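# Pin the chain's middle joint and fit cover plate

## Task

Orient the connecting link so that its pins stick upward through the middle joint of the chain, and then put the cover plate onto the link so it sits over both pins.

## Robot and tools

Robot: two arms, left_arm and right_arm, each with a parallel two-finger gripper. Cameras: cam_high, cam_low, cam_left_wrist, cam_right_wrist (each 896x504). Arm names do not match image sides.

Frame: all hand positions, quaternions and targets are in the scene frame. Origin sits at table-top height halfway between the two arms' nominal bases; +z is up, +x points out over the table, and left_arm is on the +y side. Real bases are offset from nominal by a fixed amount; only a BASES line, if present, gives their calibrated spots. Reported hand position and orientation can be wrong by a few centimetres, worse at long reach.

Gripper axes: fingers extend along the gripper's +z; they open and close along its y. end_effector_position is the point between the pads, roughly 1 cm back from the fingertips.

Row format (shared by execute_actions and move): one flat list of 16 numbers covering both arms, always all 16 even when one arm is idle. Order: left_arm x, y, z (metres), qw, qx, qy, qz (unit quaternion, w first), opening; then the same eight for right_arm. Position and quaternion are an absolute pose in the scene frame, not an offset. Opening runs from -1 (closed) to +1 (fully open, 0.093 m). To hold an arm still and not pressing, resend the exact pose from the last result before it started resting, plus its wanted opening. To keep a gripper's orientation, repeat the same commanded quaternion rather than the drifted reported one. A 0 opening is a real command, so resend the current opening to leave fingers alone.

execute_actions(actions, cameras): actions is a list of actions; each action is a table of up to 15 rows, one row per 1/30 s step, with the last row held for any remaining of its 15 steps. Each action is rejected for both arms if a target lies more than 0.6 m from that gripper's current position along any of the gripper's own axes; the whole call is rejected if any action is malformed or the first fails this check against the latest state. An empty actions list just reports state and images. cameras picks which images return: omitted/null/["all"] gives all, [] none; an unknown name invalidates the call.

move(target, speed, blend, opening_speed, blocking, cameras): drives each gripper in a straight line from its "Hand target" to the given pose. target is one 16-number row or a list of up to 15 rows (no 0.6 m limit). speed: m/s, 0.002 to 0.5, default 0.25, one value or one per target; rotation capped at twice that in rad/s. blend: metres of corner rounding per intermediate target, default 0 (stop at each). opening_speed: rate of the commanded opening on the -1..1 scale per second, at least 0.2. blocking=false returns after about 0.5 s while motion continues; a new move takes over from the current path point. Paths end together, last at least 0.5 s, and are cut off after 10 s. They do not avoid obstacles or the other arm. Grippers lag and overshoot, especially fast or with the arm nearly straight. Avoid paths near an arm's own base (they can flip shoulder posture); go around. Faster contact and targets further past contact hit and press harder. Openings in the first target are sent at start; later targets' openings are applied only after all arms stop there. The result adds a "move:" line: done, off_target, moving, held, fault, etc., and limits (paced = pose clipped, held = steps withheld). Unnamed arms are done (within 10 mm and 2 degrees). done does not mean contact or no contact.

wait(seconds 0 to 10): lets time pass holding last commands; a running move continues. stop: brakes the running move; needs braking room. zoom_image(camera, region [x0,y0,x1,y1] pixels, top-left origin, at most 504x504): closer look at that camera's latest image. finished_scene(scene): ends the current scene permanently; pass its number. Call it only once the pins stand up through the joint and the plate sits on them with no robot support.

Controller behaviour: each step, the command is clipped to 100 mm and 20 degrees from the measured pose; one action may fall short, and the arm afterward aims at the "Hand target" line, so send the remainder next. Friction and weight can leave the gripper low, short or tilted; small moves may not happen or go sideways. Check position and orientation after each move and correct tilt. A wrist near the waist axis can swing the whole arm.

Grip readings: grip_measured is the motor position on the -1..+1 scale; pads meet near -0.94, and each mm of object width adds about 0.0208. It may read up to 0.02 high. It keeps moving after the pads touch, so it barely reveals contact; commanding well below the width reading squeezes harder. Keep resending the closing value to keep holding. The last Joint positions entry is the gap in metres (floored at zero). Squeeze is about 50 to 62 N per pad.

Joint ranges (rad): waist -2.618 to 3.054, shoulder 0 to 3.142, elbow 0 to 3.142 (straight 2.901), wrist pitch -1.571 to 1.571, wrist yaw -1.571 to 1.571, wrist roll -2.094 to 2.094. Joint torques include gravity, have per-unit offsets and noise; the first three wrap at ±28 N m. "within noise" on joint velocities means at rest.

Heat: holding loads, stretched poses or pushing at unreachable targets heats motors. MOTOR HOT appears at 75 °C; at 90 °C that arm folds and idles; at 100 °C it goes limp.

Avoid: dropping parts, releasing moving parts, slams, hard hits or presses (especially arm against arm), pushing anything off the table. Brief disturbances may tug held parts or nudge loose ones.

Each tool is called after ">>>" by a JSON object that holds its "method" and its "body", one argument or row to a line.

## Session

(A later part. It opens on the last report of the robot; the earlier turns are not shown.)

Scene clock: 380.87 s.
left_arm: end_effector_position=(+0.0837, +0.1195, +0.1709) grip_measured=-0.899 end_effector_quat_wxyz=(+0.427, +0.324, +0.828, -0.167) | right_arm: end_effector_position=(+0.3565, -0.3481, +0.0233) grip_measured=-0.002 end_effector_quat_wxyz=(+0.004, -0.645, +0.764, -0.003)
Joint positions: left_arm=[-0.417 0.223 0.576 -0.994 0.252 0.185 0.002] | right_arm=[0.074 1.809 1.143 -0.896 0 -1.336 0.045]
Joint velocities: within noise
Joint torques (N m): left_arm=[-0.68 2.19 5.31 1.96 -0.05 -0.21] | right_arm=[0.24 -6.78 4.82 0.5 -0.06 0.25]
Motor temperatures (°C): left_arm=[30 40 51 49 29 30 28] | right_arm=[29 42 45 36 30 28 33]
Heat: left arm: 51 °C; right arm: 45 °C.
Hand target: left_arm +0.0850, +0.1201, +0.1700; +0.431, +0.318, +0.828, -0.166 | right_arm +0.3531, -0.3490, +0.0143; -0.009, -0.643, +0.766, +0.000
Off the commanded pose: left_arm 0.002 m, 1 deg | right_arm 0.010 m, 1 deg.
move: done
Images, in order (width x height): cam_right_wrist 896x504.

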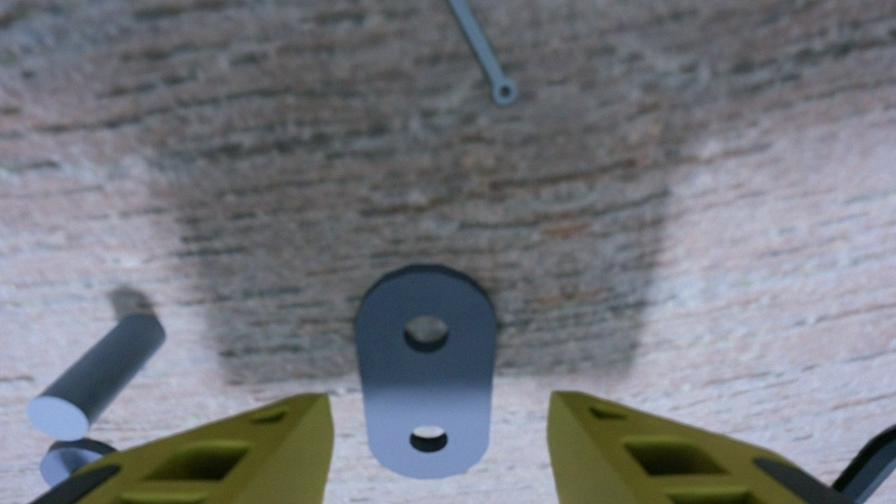

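>>> {"method": "move", "body": {
  "target": [
    [0.085,0.12,0.17,0.4310,0.3179,0.8281,-0.1655,-0.9,0.3485,-0.3482,0.018,-0.009,-0.6428,0.7660,0,0.0],
    [0.085,0.12,0.17,0.4310,0.3179,0.8281,-0.1655,-0.9,0.3485,-0.3482,0.003,-0.009,-0.6428,0.7660,0,0.0]
  ],
  "speed": [0.05,0.03],
  "cameras": ["cam_right_wrist"]
}}

Scene clock: 385.13 s.
left_arm: end_effector_position=(+0.0837, +0.1195, +0.1709) grip_measured=-0.899 end_effector_quat_wxyz=(+0.427, +0.324, +0.828, -0.167) | right_arm: end_effector_position=(+0.3526, -0.3484, +0.0132) grip_measured=-0.002 end_effector_quat_wxyz=(+0.005, -0.644, +0.765, -0.004)
Joint positions: left_arm=[-0.417 0.223 0.576 -0.994 0.252 0.185 0.002] | right_arm=[0.074 1.809 1.098 -0.847 0 -1.333 0.045]
Joint velocities: within noise
Joint torques (N m): left_arm=[-0.68 2.18 5.29 1.96 -0.04 -0.21] | right_arm=[0.5 -6.35 4.68 0.51 -0.06 0.25]
Motor temperatures (°C): left_arm=[30 40 51 49 29 30 28] | right_arm=[29 42 44 36 30 28 33]
Heat: left arm: 51 °C; right arm: 44 °C.
Hand target: left_arm +0.0850, +0.1200, +0.1700; +0.431, +0.318, +0.828, -0.166 | right_arm +0.3483, -0.3483, +0.0033; -0.009, -0.643, +0.766, +0.000
Off the commanded pose: left_arm 0.002 m, 1 deg | right_arm 0.011 m, 2 deg.
move: off_target (right_arm)
Images, in order (width x height): cam_right_wrist 896x504.

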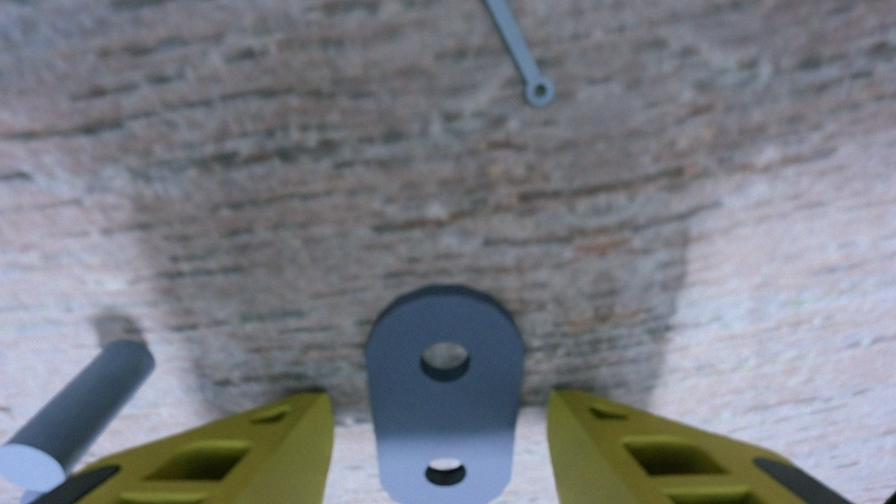

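>>> {"method": "move", "body": {
  "target": [
    [0.085,0.12,0.17,0.4310,0.3179,0.8281,-0.1655,-0.9,0.3485,-0.3482,0.001,-0.009,-0.6428,0.7660,0,0.0],
    [0.085,0.12,0.17,0.4310,0.3179,0.8281,-0.1655,-0.9,0.3485,-0.3482,0.001,-0.009,-0.6428,0.7660,0,-0.6]
  ],
  "speed": [0.05,0.03],
  "opening_speed": 0.6,
  "cameras": ["cam_right_wrist"]
}}

>>> {"method": "move", "body": {
  "target": [0.085,0.12,0.17,0.4310,0.3179,0.8281,-0.1655,-0.9,0.3485,-0.3482,0.05,-0.009,-0.6428,0.7660,0,-0.6],
  "speed": 0.06,
  "cameras": ["cam_right_wrist","cam_high"]
}}

Scene clock: 387.70 s.
left_arm: end_effector_position=(+0.0837, +0.1195, +0.1709) grip_measured=-0.899 end_effector_quat_wxyz=(+0.427, +0.324, +0.828, -0.167) | right_arm: end_effector_position=(+0.3537, -0.3483, +0.0112) grip_measured=-0.452 end_effector_quat_wxyz=(+0.006, -0.644, +0.765, -0.004)
Joint positions: left_arm=[-0.417 0.223 0.576 -0.994 0.252 0.185 0.002] | right_arm=[0.074 1.816 1.098 -0.838 0 -1.333 0.023]
Joint velocities: within noise
Joint torques (N m): left_arm=[-0.7 2.19 5.31 1.96 -0.04 -0.21] | right_arm=[0.5 -6.65 4.38 0.5 -0.06 0.26]
Motor temperatures (°C): left_arm=[30 40 51 49 29 30 28] | right_arm=[29 42 44 36 30 28 33]
Heat: left arm: 51 °C; right arm: 44 °C.
Hand target: left_arm +0.0850, +0.1200, +0.1700; +0.431, +0.318, +0.828, -0.166 | right_arm +0.3482, -0.3483, +0.0013; -0.009, -0.643, +0.766, +0.000
Off the commanded pose: left_arm 0.002 m, 1 deg | right_arm 0.011 m, 2 deg.
move: off_target (right_arm); target 2's new opening was sent with right_arm's hand 0.012 m and 2 deg from that target
Images, in order (width x height): cam_right_wrist 896x504.

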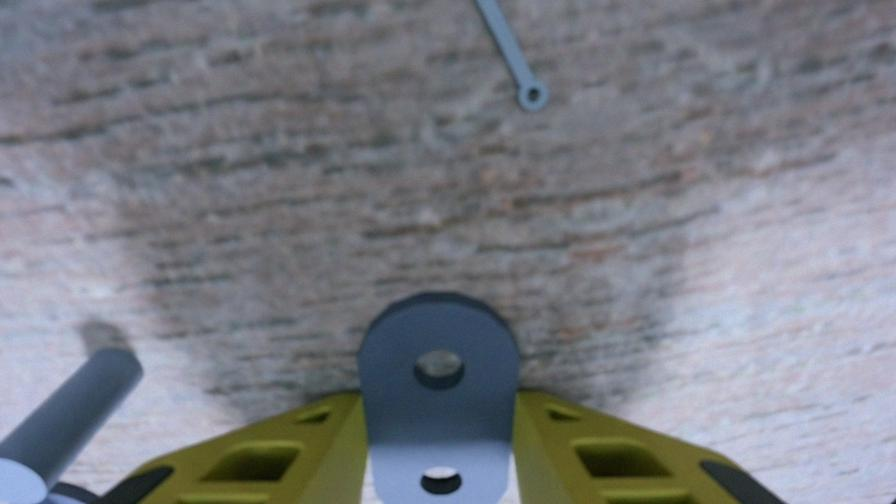

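Scene clock: 389.20 s.
left_arm: end_effector_position=(+0.0837, +0.1195, +0.1709) grip_measured=-0.899 end_effector_quat_wxyz=(+0.427, +0.324, +0.828, -0.167) | right_arm: end_effector_position=(+0.3430, -0.3490, +0.0365) grip_measured=-0.452 end_effector_quat_wxyz=(-0.021, -0.643, +0.765, +0.015)
Joint positions: left_arm=[-0.417 0.223 0.576 -0.994 0.252 0.185 0.002] | right_arm=[0.074 1.794 1.179 -1.007 0 -1.333 0.023]
Joint velocities: within noise
Joint torques (N m): left_arm=[-0.7 2.17 5.31 1.96 -0.05 -0.2] | right_arm=[0.5 -11.95 7.34 0.22 -0.06 0.25]
Motor temperatures (°C): left_arm=[30 40 51 50 29 30 28] | right_arm=[29 42 44 35 30 28 33]
Heat: left arm: 51 °C; right arm: 44 °C.
Hand target: left_arm +0.0850, +0.1200, +0.1700; +0.431, +0.318, +0.828, -0.166 | right_arm +0.3483, -0.3483, +0.0497; -0.009, -0.643, +0.766, +0.000
Off the commanded pose: left_arm 0.002 m, 1 deg | right_arm 0.015 m, 2 deg.
move: off_target (right_arm)
Images, in order (width x height): cam_high 896x504, cam_right_wrist 896x504.

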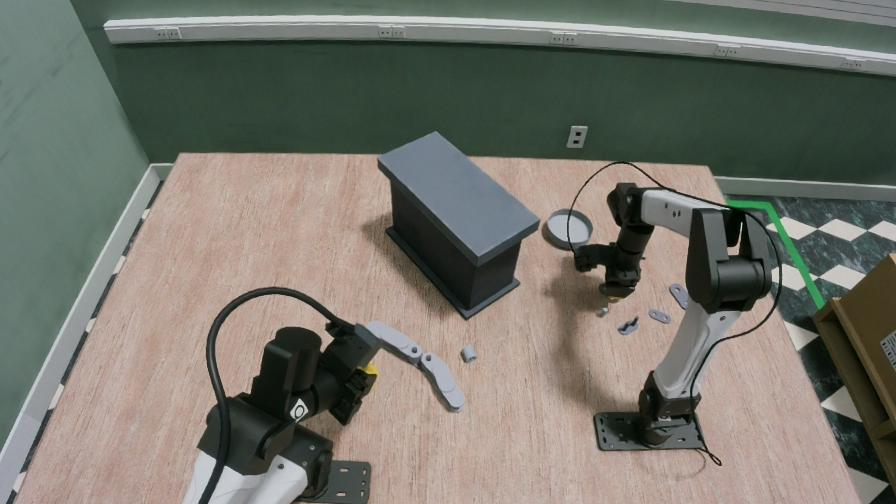

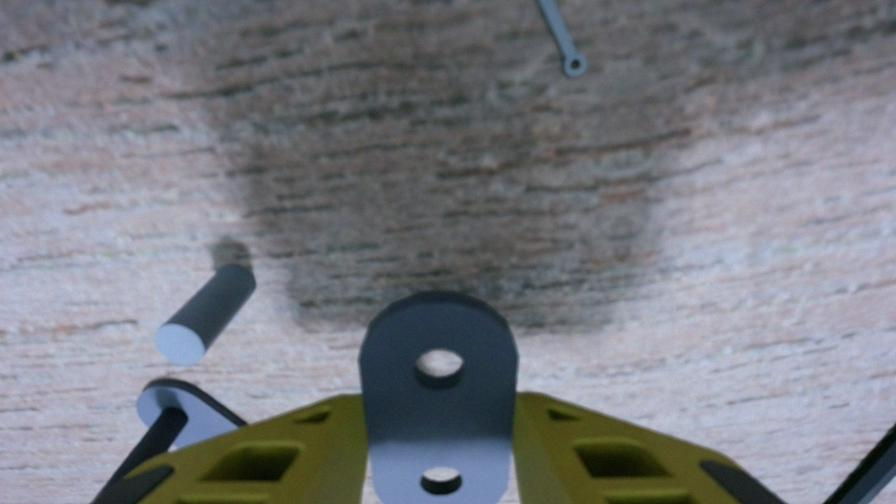

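>>> {"method": "move", "body": {
  "target": [
    [0.085,0.12,0.17,0.4310,0.3179,0.8281,-0.1655,-0.9,0.32,-0.33,0.16,0,-0.6428,0.7660,0,-0.6],
    [0.085,0.12,0.17,0.4310,0.3179,0.8281,-0.1655,-0.9,0.18,-0.15,0.16,0,-0.53,0.848,0,-0.6],
    [0.085,0.12,0.17,0.4310,0.3179,0.8281,-0.1655,-0.9,0.188,0.035,0.12,0,-0.4772,0.8788,0,-0.6]
  ],
  "speed": 0.15,
  "blend": [0.04,0.04,0]
}}

Scene clock: 394.97 s.
left_arm: end_effector_position=(+0.0837, +0.1195, +0.1709) grip_measured=-0.899 end_effector_quat_wxyz=(+0.427, +0.324, +0.828, -0.167) | right_arm: end_effector_position=(+0.1893, +0.0328, +0.1261) grip_measured=-0.452 end_effector_quat_wxyz=(+0.008, -0.479, +0.878, +0.007)
Joint positions: left_arm=[-0.417 0.223 0.576 -0.994 0.252 0.185 0.002] | right_arm=[1.229 2.19 2.109 -1.469 0 0.222 0.023]
Joint velocities: within noise
Joint torques (N m): left_arm=[-0.68 2.18 5.29 1.96 -0.04 -0.21] | right_arm=[0.35 -10.39 7.98 0.34 -0.08 0.26]
Motor temperatures (°C): left_arm=[30 39 51 50 29 30 28] | right_arm=[29 43 44 35 30 28 33]
Heat: left arm: 51 °C; right arm: 44 °C.
Hand target: left_arm +0.0850, +0.1200, +0.1700; +0.431, +0.318, +0.828, -0.166 | right_arm +0.1879, +0.0349, +0.1200; +0.000, -0.477, +0.879, +0.000
Off the commanded pose: left_arm 0.002 m, 1 deg | right_arm 0.007 m, 1 deg.
move: done

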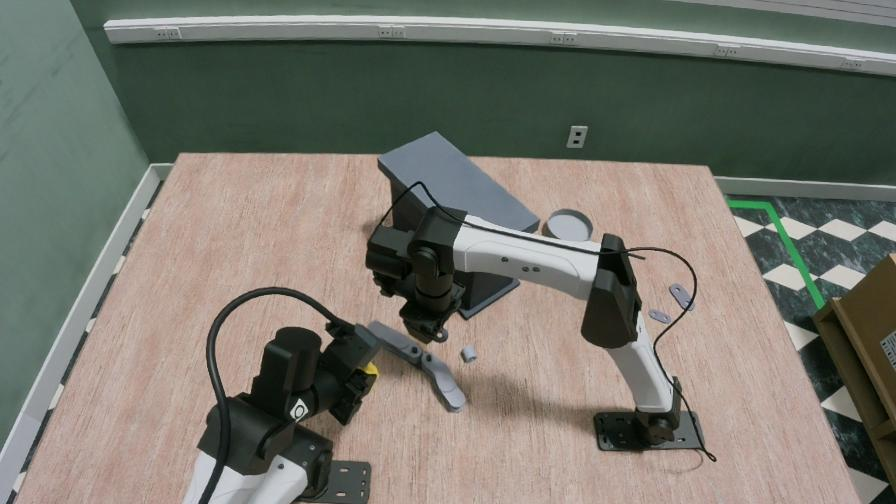

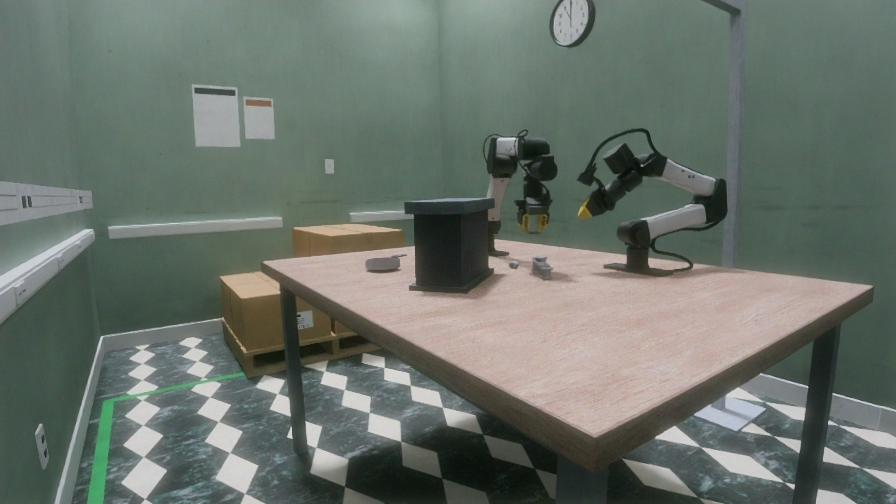

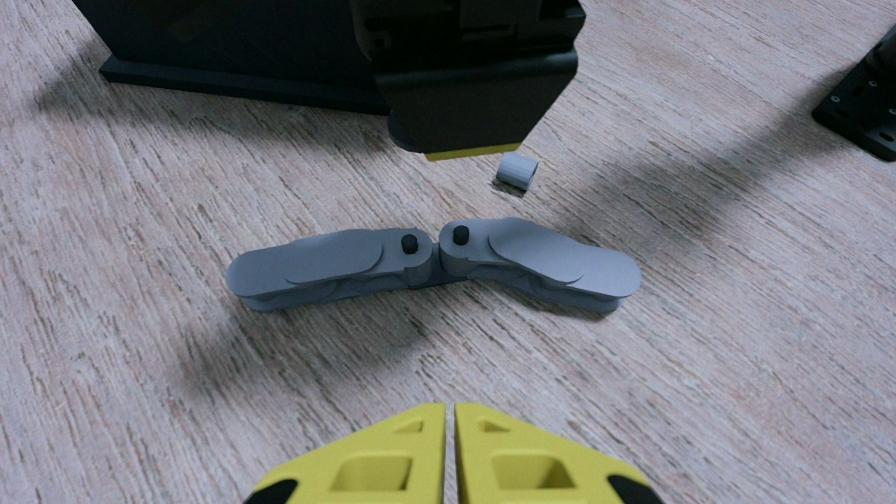

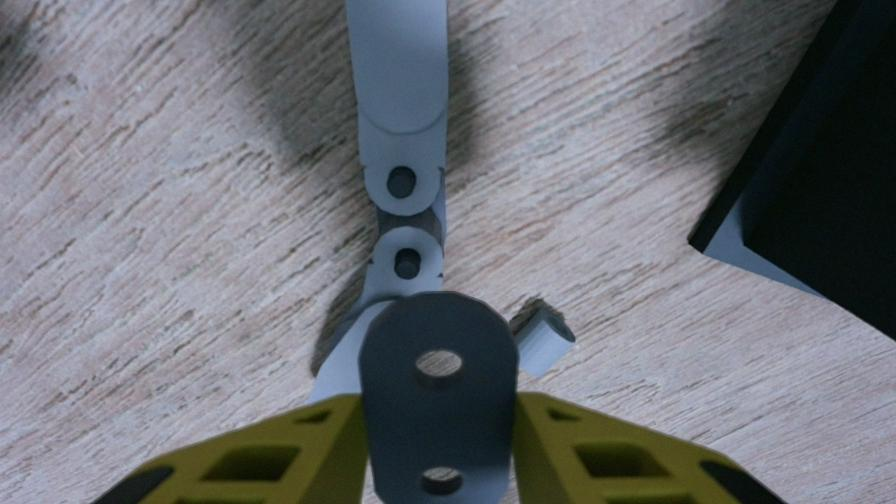

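>>> {"method": "zoom_image", "body": {
  "camera": "cam_right_wrist",
  "region": [330, 130, 480, 310]
}}

Scaled by 2.800 from the camera's 896x504 image, which has a finer 1280x720 frame.

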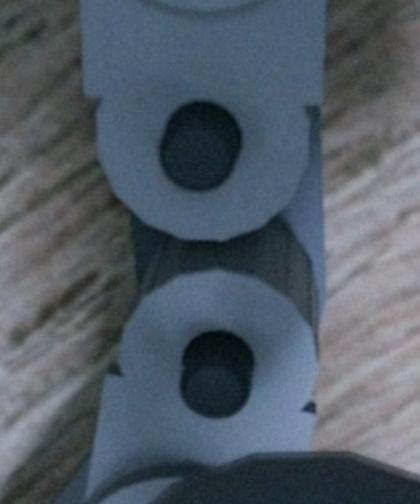

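>>> {"method": "move", "body": {
  "target": [0.085,0.12,0.17,0.4310,0.3179,0.8281,-0.1655,-0.9,0.1845,0.053,0.085,-0.0029,-0.4818,0.8763,-0.0121,-0.6],
  "speed": 0.08
}}

>>> {"method": "zoom_image", "body": {
  "camera": "cam_right_wrist",
  "region": [300, 100, 580, 504]
}}

>>> {"method": "zoom_image", "body": {
  "camera": "cam_left_wrist",
  "region": [300, 100, 600, 300]
}}

Scene clock: 398.00 s.
left_arm: end_effector_position=(+0.0837, +0.1195, +0.1709) grip_measured=-0.899 end_effector_quat_wxyz=(+0.427, +0.324, +0.828, -0.167) | right_arm: end_effector_position=(+0.1834, +0.0466, +0.0913) grip_measured=-0.452 end_effector_quat_wxyz=(-0.007, -0.483, +0.875, -0.009)
Joint positions: left_arm=[-0.417 0.223 0.576 -0.994 0.252 0.185 0.002] | right_arm=[1.255 2.283 2.123 -1.434 0.004 0.238 0.023]
Joint velocities: within noise
Joint torques (N m): left_arm=[-0.7 2.19 5.31 1.96 -0.05 -0.21] | right_arm=[0.43 -11.28 7.97 0.46 0.04 0.24]
Motor temperatures (°C): left_arm=[30 39 51 50 29 30 28] | right_arm=[29 44 44 35 30 28 33]
Heat: left arm: 51 °C; right arm: 44 °C.
Hand target: left_arm +0.0850, +0.1200, +0.1700; +0.431, +0.318, +0.828, -0.166 | right_arm +0.1843, +0.0528, +0.0850; -0.003, -0.482, +0.876, -0.012
Off the commanded pose: left_arm 0.002 m, 1 deg | right_arm 0.009 m, 1 deg.
move: done

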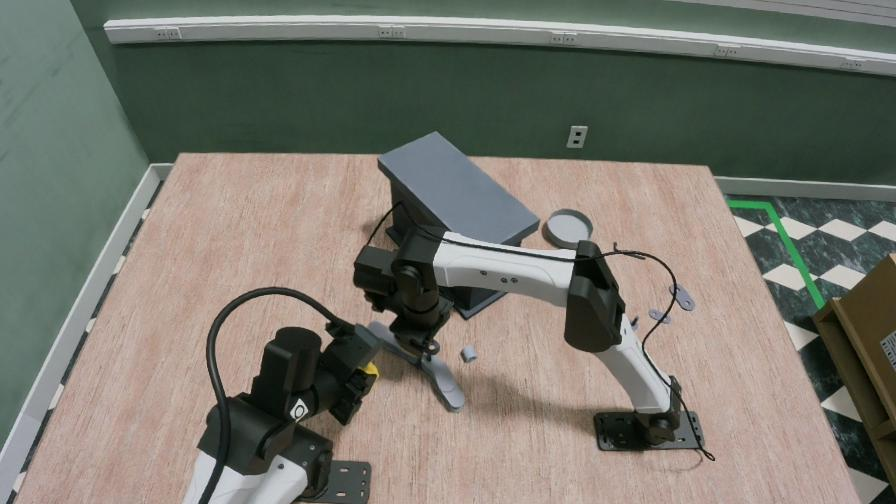

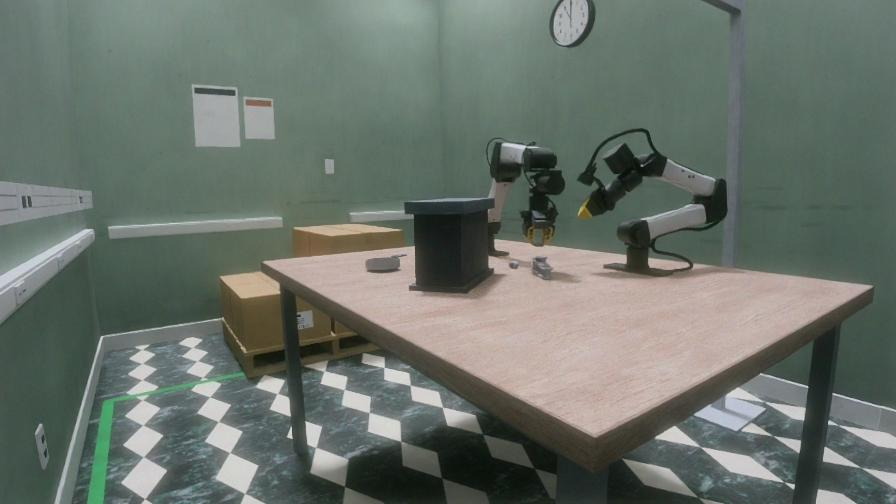

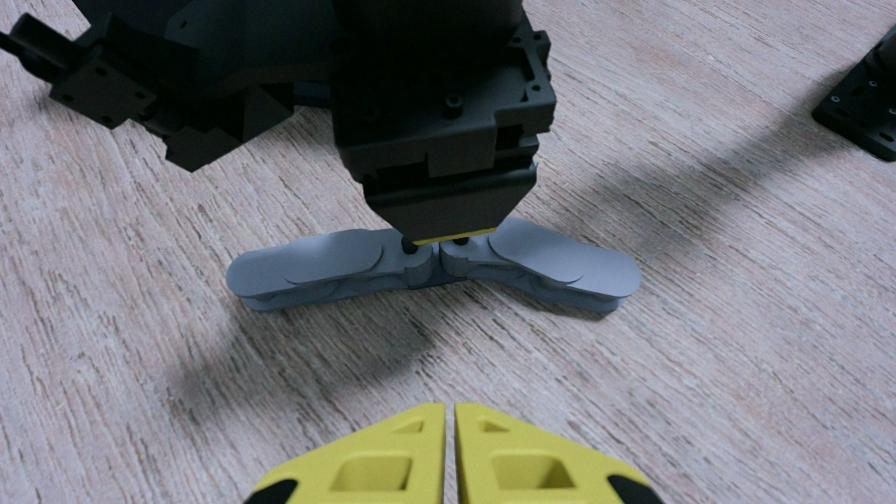

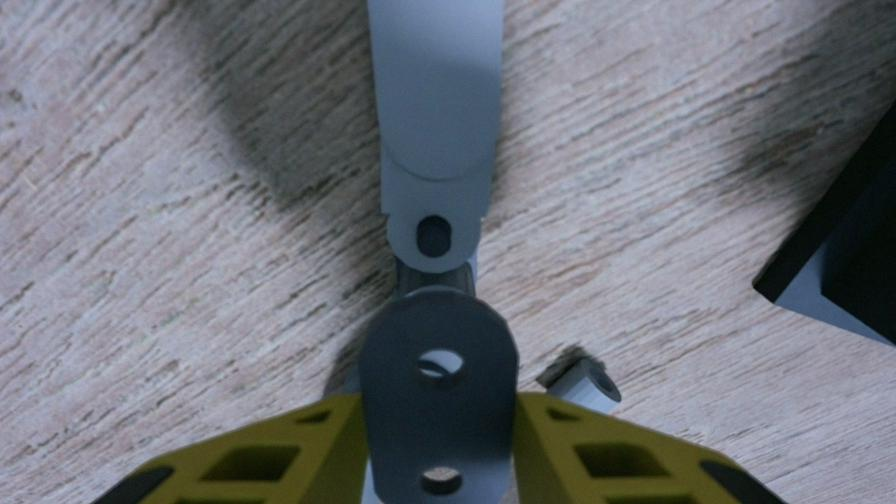

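Scaled by 1.248 from the camera's 896x504 image, which has a finer 1280x720 frame.

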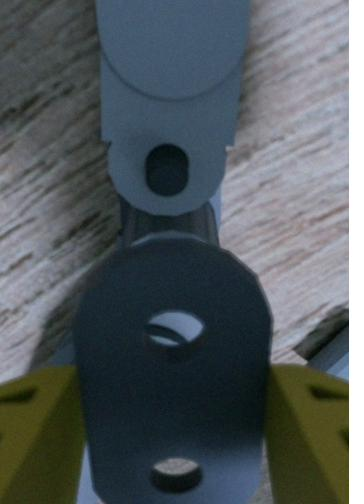

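Scaled by 1.680 from the camera's 896x504 image, which has a finer 1280x720 frame.

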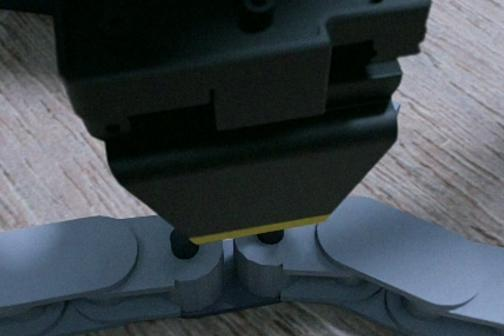

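>>> {"method": "move", "body": {
  "target": [0.085,0.12,0.17,0.4310,0.3179,0.8281,-0.1655,-0.9,0.1862,0.0585,0.068,0.0024,-0.4818,0.8763,-0.0082,-0.6],
  "speed": 0.06,
  "cameras": ["cam_right_wrist","cam_left_wrist"]
}}

>>> {"method": "zoom_image", "body": {
  "camera": "cam_right_wrist",
  "region": [300, 100, 580, 504]
}}

>>> {"method": "zoom_image", "body": {
  "camera": "cam_left_wrist",
  "region": [360, 180, 510, 300]
}}

Scene clock: 400.10 s.
left_arm: end_effector_position=(+0.0837, +0.1195, +0.1709) grip_measured=-0.899 end_effector_quat_wxyz=(+0.427, +0.324, +0.828, -0.167) | right_arm: end_effector_position=(+0.1879, +0.0587, +0.0838) grip_measured=-0.452 end_effector_quat_wxyz=(+0.011, -0.483, +0.876, +0.006)
Joint positions: left_arm=[-0.417 0.223 0.576 -0.994 0.252 0.185 0.002] | right_arm=[1.255 2.289 2.104 -1.362 0.006 0.239 0.023]
Joint velocities: within noise
Joint torques (N m): left_arm=[-0.7 2.18 5.33 1.97 -0.04 -0.2] | right_arm=[0.5 -11.1 5.37 0.54 0.01 0.25]
Motor temperatures (°C): left_arm=[30 39 51 50 29 30 28] | right_arm=[29 44 44 35 30 27 33]
Heat: left arm: 51 °C; right arm: 44 °C.
Hand target: left_arm +0.0850, +0.1200, +0.1700; +0.431, +0.318, +0.828, -0.166 | right_arm +0.1861, +0.0582, +0.0682; +0.003, -0.482, +0.876, -0.008
Off the commanded pose: left_arm 0.002 m, 1 deg | right_arm 0.016 m, 2 deg.
move: off_target (right_arm)
Images, in order (width x height): cam_left_wrist 896x504, cam_right_wrist 896x504.

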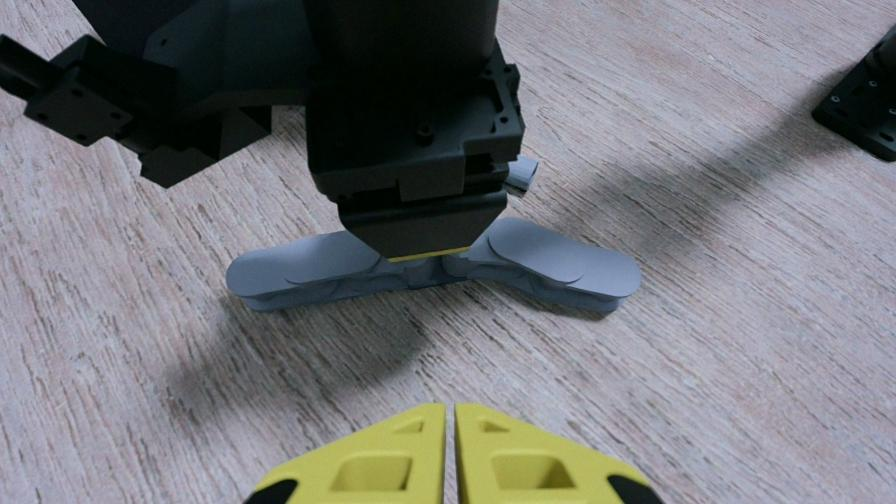

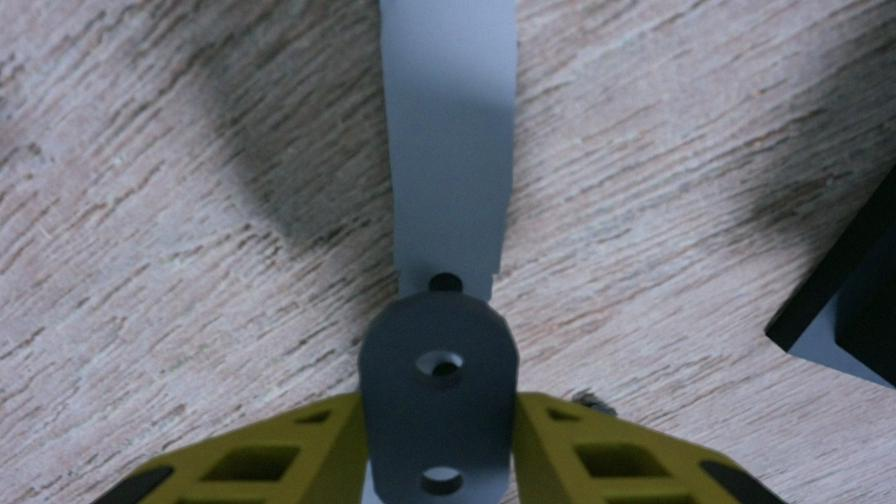

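Scaled by 1.248 from the camera's 896x504 image, which has a finer 1280x720 frame.

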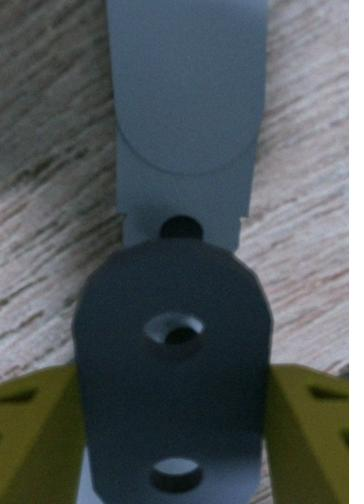

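Scaled by 3.360 from the camera's 896x504 image, which has a finer 1280x720 frame.

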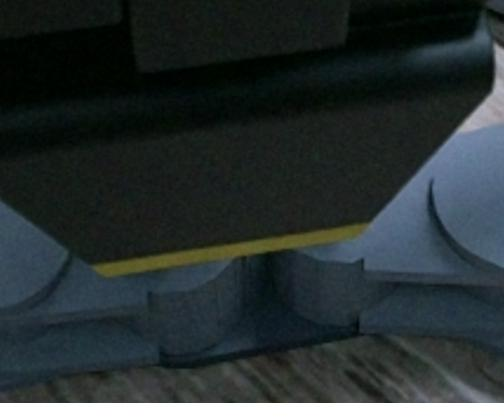

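>>> {"method": "move", "body": {
  "target": [0.085,0.12,0.17,0.4310,0.3179,0.8281,-0.1655,-0.9,0.1855,0.0528,0.058,0.0,-0.4818,0.8763,-0.0082,-0.6],
  "speed": 0.05,
  "cameras": ["cam_right_wrist","cam_left_wrist"]
}}

>>> {"method": "zoom_image", "body": {
  "camera": "cam_right_wrist",
  "region": [300, 200, 580, 504]
}}

>>> {"method": "zoom_image", "body": {
  "camera": "cam_left_wrist",
  "region": [360, 180, 510, 300]
}}

Scene clock: 401.80 s.
left_arm: end_effector_position=(+0.0837, +0.1195, +0.1709) grip_measured=-0.899 end_effector_quat_wxyz=(+0.427, +0.324, +0.828, -0.167) | right_arm: end_effector_position=(+0.1861, +0.0533, +0.0644) grip_measured=-0.452 end_effector_quat_wxyz=(+0.002, -0.483, +0.876, -0.003)
Joint positions: left_arm=[-0.417 0.223 0.576 -0.994 0.252 0.185 0.002] | right_arm=[1.255 2.289 2.028 -1.31 0.006 0.239 0.023]
Joint velocities: within noise
Joint torques (N m): left_arm=[-0.7 2.19 5.31 1.96 -0.04 -0.21] | right_arm=[0.21 -13.22 5.31 0.51 -0.03 0.23]
Motor temperatures (°C): left_arm=[30 39 51 50 29 30 28] | right_arm=[29 44 43 35 30 27 33]
Heat: left arm: 51 °C; right arm: 44 °C.
Hand target: left_arm +0.0850, +0.1200, +0.1700; +0.431, +0.318, +0.828, -0.166 | right_arm +0.1854, +0.0528, +0.0580; +0.000, -0.482, +0.876, -0.008
Off the commanded pose: left_arm 0.002 m, 1 deg | right_arm 0.006 m, 1 deg.
move: done
Images, in order (width x height): cam_left_wrist 896x504, cam_right_wrist 896x504.

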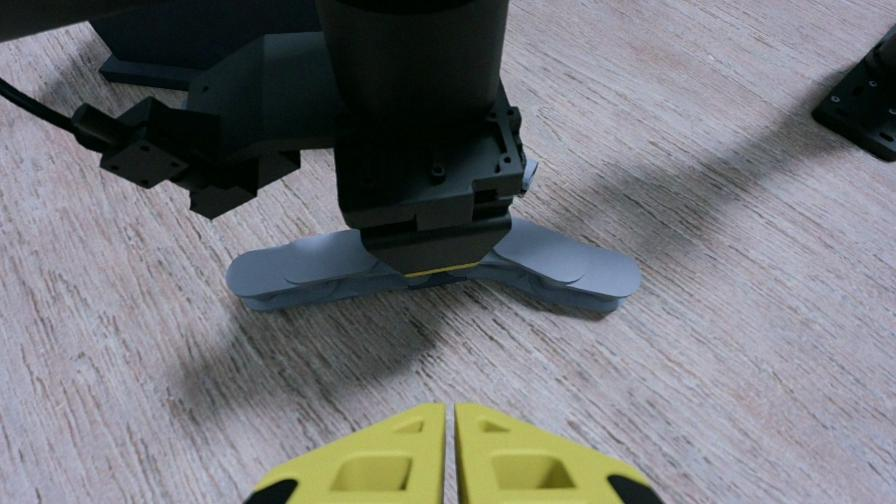

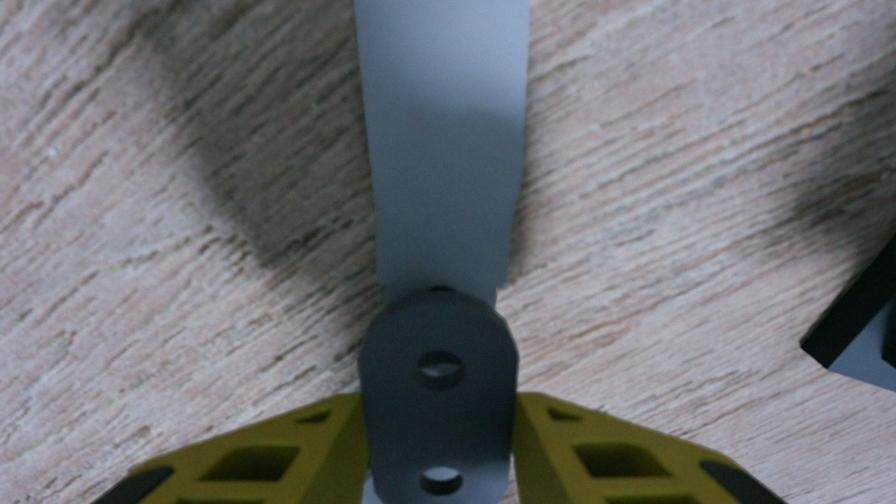

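Scaled by 1.658 from the camera's 896x504 image, which has a finer 1280x720 frame.

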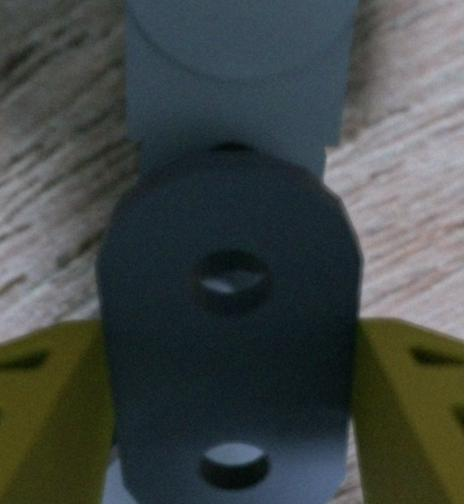

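Scaled by 3.360 from the camera's 896x504 image, which has a finer 1280x720 frame.

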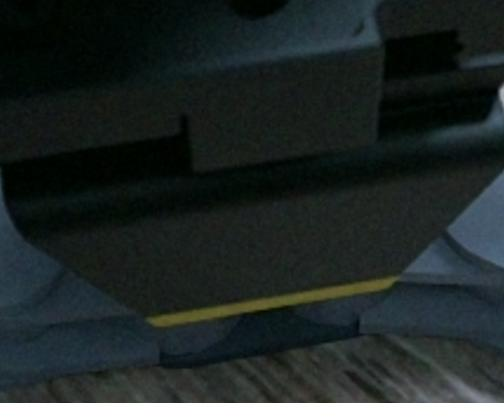

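>>> {"method": "move", "body": {
  "target": [0.085,0.12,0.17,0.4310,0.3179,0.8281,-0.1655,-0.9,0.1845,0.0516,0.0485,0.0,-0.4818,0.8763,-0.0082,-0.6],
  "speed": 0.03,
  "cameras": ["cam_right_wrist","cam_left_wrist"]
}}

>>> {"method": "zoom_image", "body": {
  "camera": "cam_right_wrist",
  "region": [340, 260, 540, 504]
}}

Scene clock: 403.63 s.
left_arm: end_effector_position=(+0.0837, +0.1195, +0.1709) grip_measured=-0.899 end_effector_quat_wxyz=(+0.427, +0.324, +0.828, -0.167) | right_arm: end_effector_position=(+0.1857, +0.0520, +0.0533) grip_measured=-0.452 end_effector_quat_wxyz=(+0.000, -0.483, +0.876, -0.004)
Joint positions: left_arm=[-0.417 0.223 0.576 -0.994 0.252 0.185 0.002] | right_arm=[1.255 2.289 1.983 -1.27 0.006 0.239 0.023]
Joint velocities: within noise
Joint torques (N m): left_arm=[-0.69 2.18 5.27 1.96 -0.04 -0.21] | right_arm=[0.29 -13.63 5.24 0.5 -0.03 0.23]
Motor temperatures (°C): left_arm=[30 39 50 50 29 30 28] | right_arm=[29 45 43 35 30 27 34]
Heat: left arm: 50 °C; right arm: 45 °C.
Hand target: left_arm +0.0850, +0.1200, +0.1700; +0.431, +0.318, +0.828, -0.166 | right_arm +0.1844, +0.0515, +0.0485; +0.000, -0.482, +0.876, -0.008
Off the commanded pose: left_arm 0.002 m, 1 deg | right_arm 0.005 m, 0 deg.
move: done
Images, in order (width x height): cam_left_wrist 896x504, cam_right_wrist 896x504.

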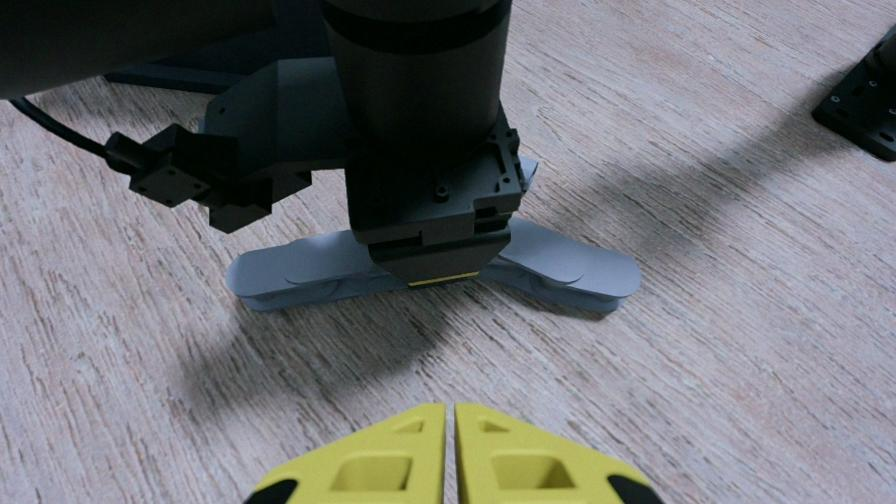

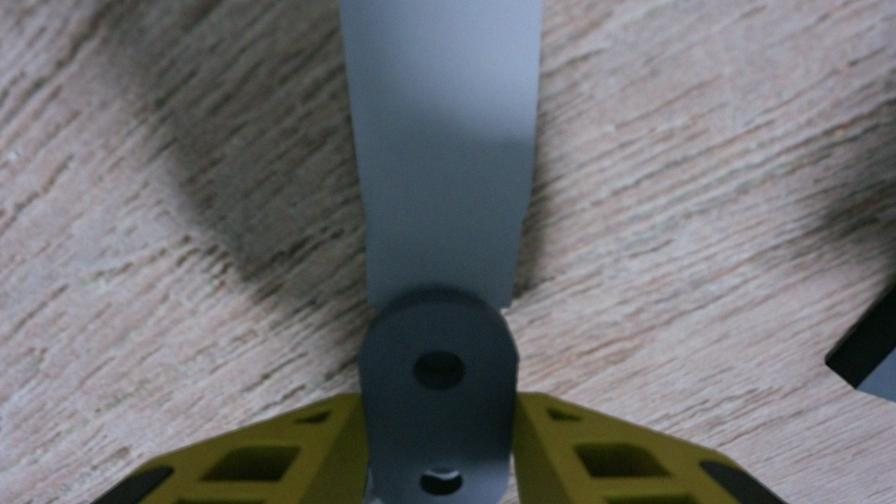

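Scaled by 2.066 from the camera's 896x504 image, which has a finer 1280x720 frame.

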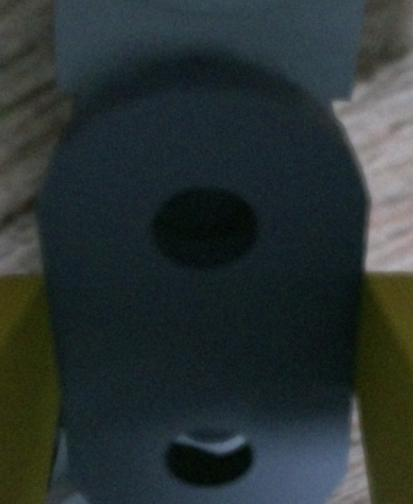

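>>> {"method": "move", "body": {
  "target": [0.085,0.12,0.17,0.4310,0.3179,0.8281,-0.1655,-0.9,0.1845,0.0516,0.043,0.0,-0.4818,0.8763,-0.0082,-0.6],
  "speed": 0.03,
  "cameras": ["cam_right_wrist","cam_left_wrist"]
}}

>>> {"method": "zoom_image", "body": {
  "camera": "cam_right_wrist",
  "region": [340, 260, 540, 504]
}}

>>> {"method": "zoom_image", "body": {
  "camera": "cam_left_wrist",
  "region": [360, 180, 510, 300]
}}

Scene clock: 404.90 s.
left_arm: end_effector_position=(+0.0837, +0.1195, +0.1709) grip_measured=-0.899 end_effector_quat_wxyz=(+0.427, +0.324, +0.828, -0.167) | right_arm: end_effector_position=(+0.1858, +0.0523, +0.0489) grip_measured=-0.452 end_effector_quat_wxyz=(+0.001, -0.483, +0.876, -0.003)
Joint positions: left_arm=[-0.417 0.223 0.576 -0.994 0.252 0.185 0.002] | right_arm=[1.255 2.289 1.966 -1.25 0.006 0.239 0.023]
Joint velocities: within noise
Joint torques (N m): left_arm=[-0.69 2.19 5.31 1.96 -0.04 -0.21] | right_arm=[0.29 -13.38 5.19 0.51 -0.02 0.23]
Motor temperatures (°C): left_arm=[30 39 50 50 29 30 28] | right_arm=[29 45 43 35 30 27 34]
Heat: left arm: 50 °C; right arm: 45 °C.
Hand target: left_arm +0.0850, +0.1200, +0.1700; +0.431, +0.318, +0.828, -0.166 | right_arm +0.1844, +0.0516, +0.0430; +0.000, -0.482, +0.876, -0.008
Off the commanded pose: left_arm 0.002 m, 1 deg | right_arm 0.006 m, 1 deg.
move: done
Images, in order (width x height): cam_left_wrist 896x504, cam_right_wrist 896x504.

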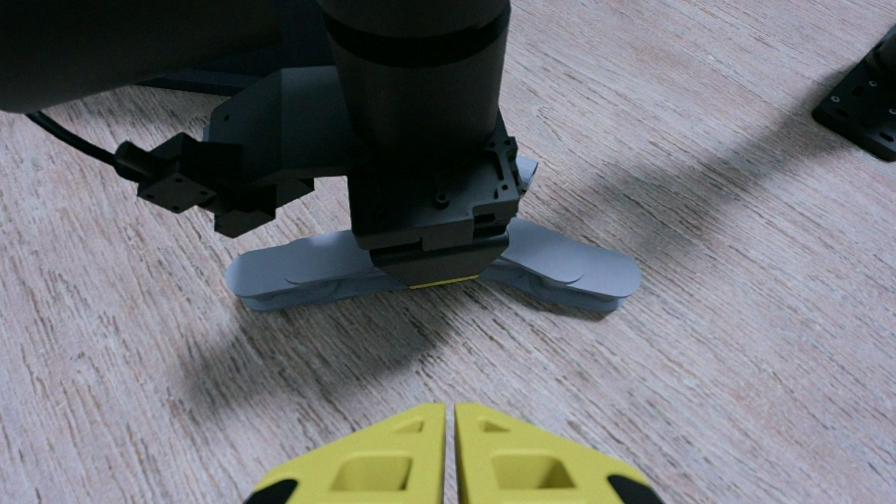

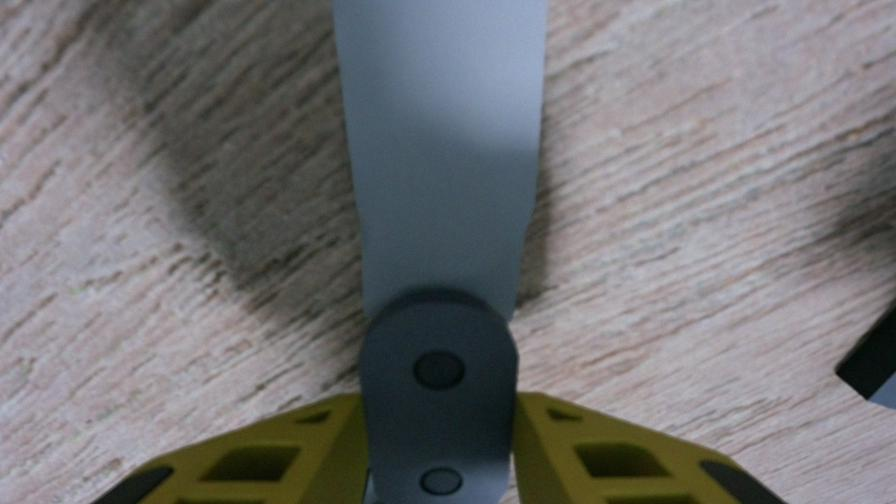

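Scaled by 2.066 from the camera's 896x504 image, which has a finer 1280x720 frame.

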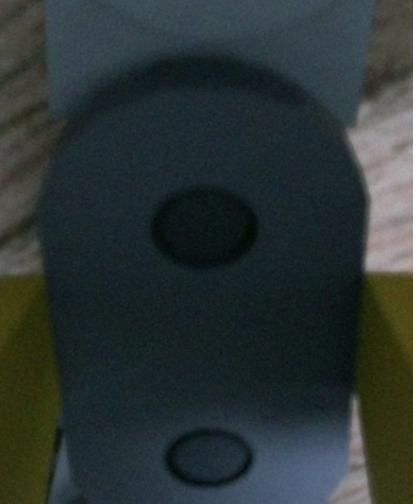

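Scaled by 3.360 from the camera's 896x504 image, which has a finer 1280x720 frame.

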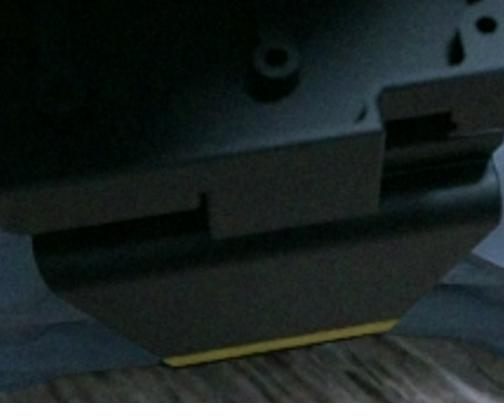

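>>> {"method": "move", "body": {
  "target": [0.085,0.12,0.17,0.4310,0.3179,0.8281,-0.1655,-0.9,0.1843,0.0514,0.034,0.0,-0.4818,0.8763,-0.0082,-0.6],
  "speed": 0.03,
  "cameras": ["cam_right_wrist","cam_left_wrist"]
}}

>>> {"method": "zoom_image", "body": {
  "camera": "cam_right_wrist",
  "region": [340, 260, 540, 504]
}}

Scene clock: 406.03 s.
left_arm: end_effector_position=(+0.0837, +0.1195, +0.1709) grip_measured=-0.899 end_effector_quat_wxyz=(+0.427, +0.324, +0.828, -0.167) | right_arm: end_effector_position=(+0.1857, +0.0521, +0.0432) grip_measured=-0.452 end_effector_quat_wxyz=(+0.002, -0.483, +0.876, -0.003)
Joint positions: left_arm=[-0.417 0.223 0.576 -0.994 0.252 0.185 0.002] | right_arm=[1.255 2.289 1.943 -1.226 0.006 0.239 0.023]
Joint velocities: within noise
Joint torques (N m): left_arm=[-0.7 2.19 5.3 1.96 -0.04 -0.2] | right_arm=[0.34 -13.03 4.6 0.6 -0.02 0.24]
Motor temperatures (°C): left_arm=[30 39 50 51 29 30 28] | right_arm=[29 45 43 34 30 27 34]
Heat: left arm: 51 °C; right arm: 45 °C.
Hand target: left_arm +0.0850, +0.1200, +0.1700; +0.431, +0.318, +0.828, -0.166 | right_arm +0.1842, +0.0513, +0.0341; +0.000, -0.482, +0.876, -0.008
Off the commanded pose: left_arm 0.002 m, 1 deg | right_arm 0.009 m, 1 deg.
move: done
Images, in order (width x height): cam_left_wrist 896x504, cam_right_wrist 896x504.

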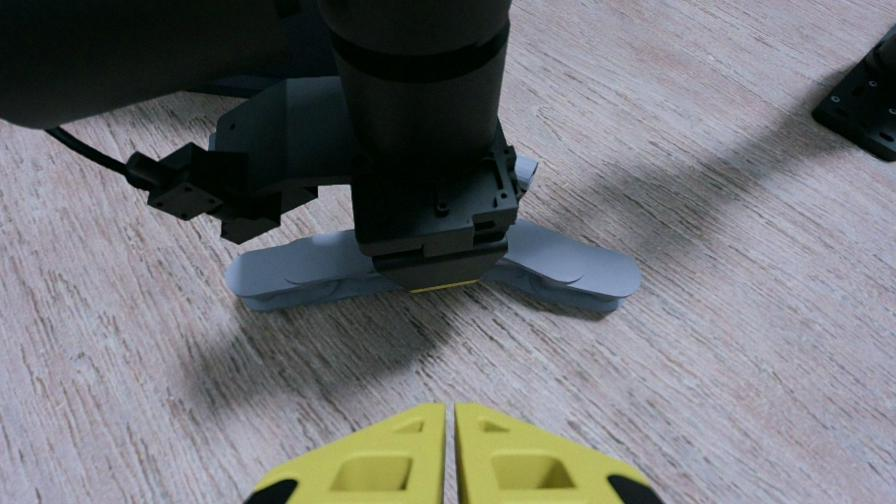

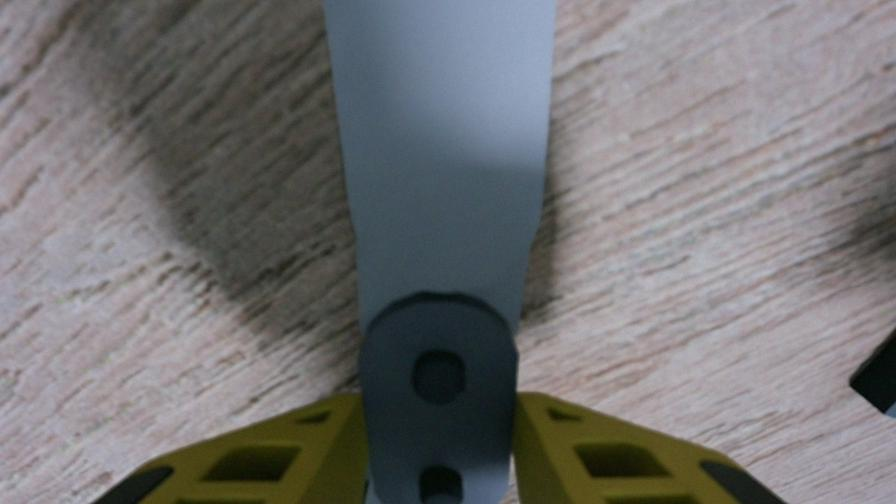

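Scaled by 2.066 from the camera's 896x504 image, which has a finer 1280x720 frame.

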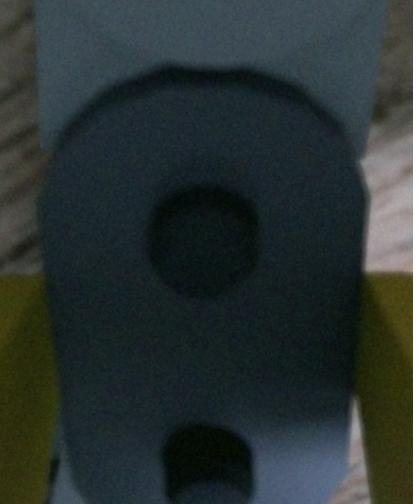

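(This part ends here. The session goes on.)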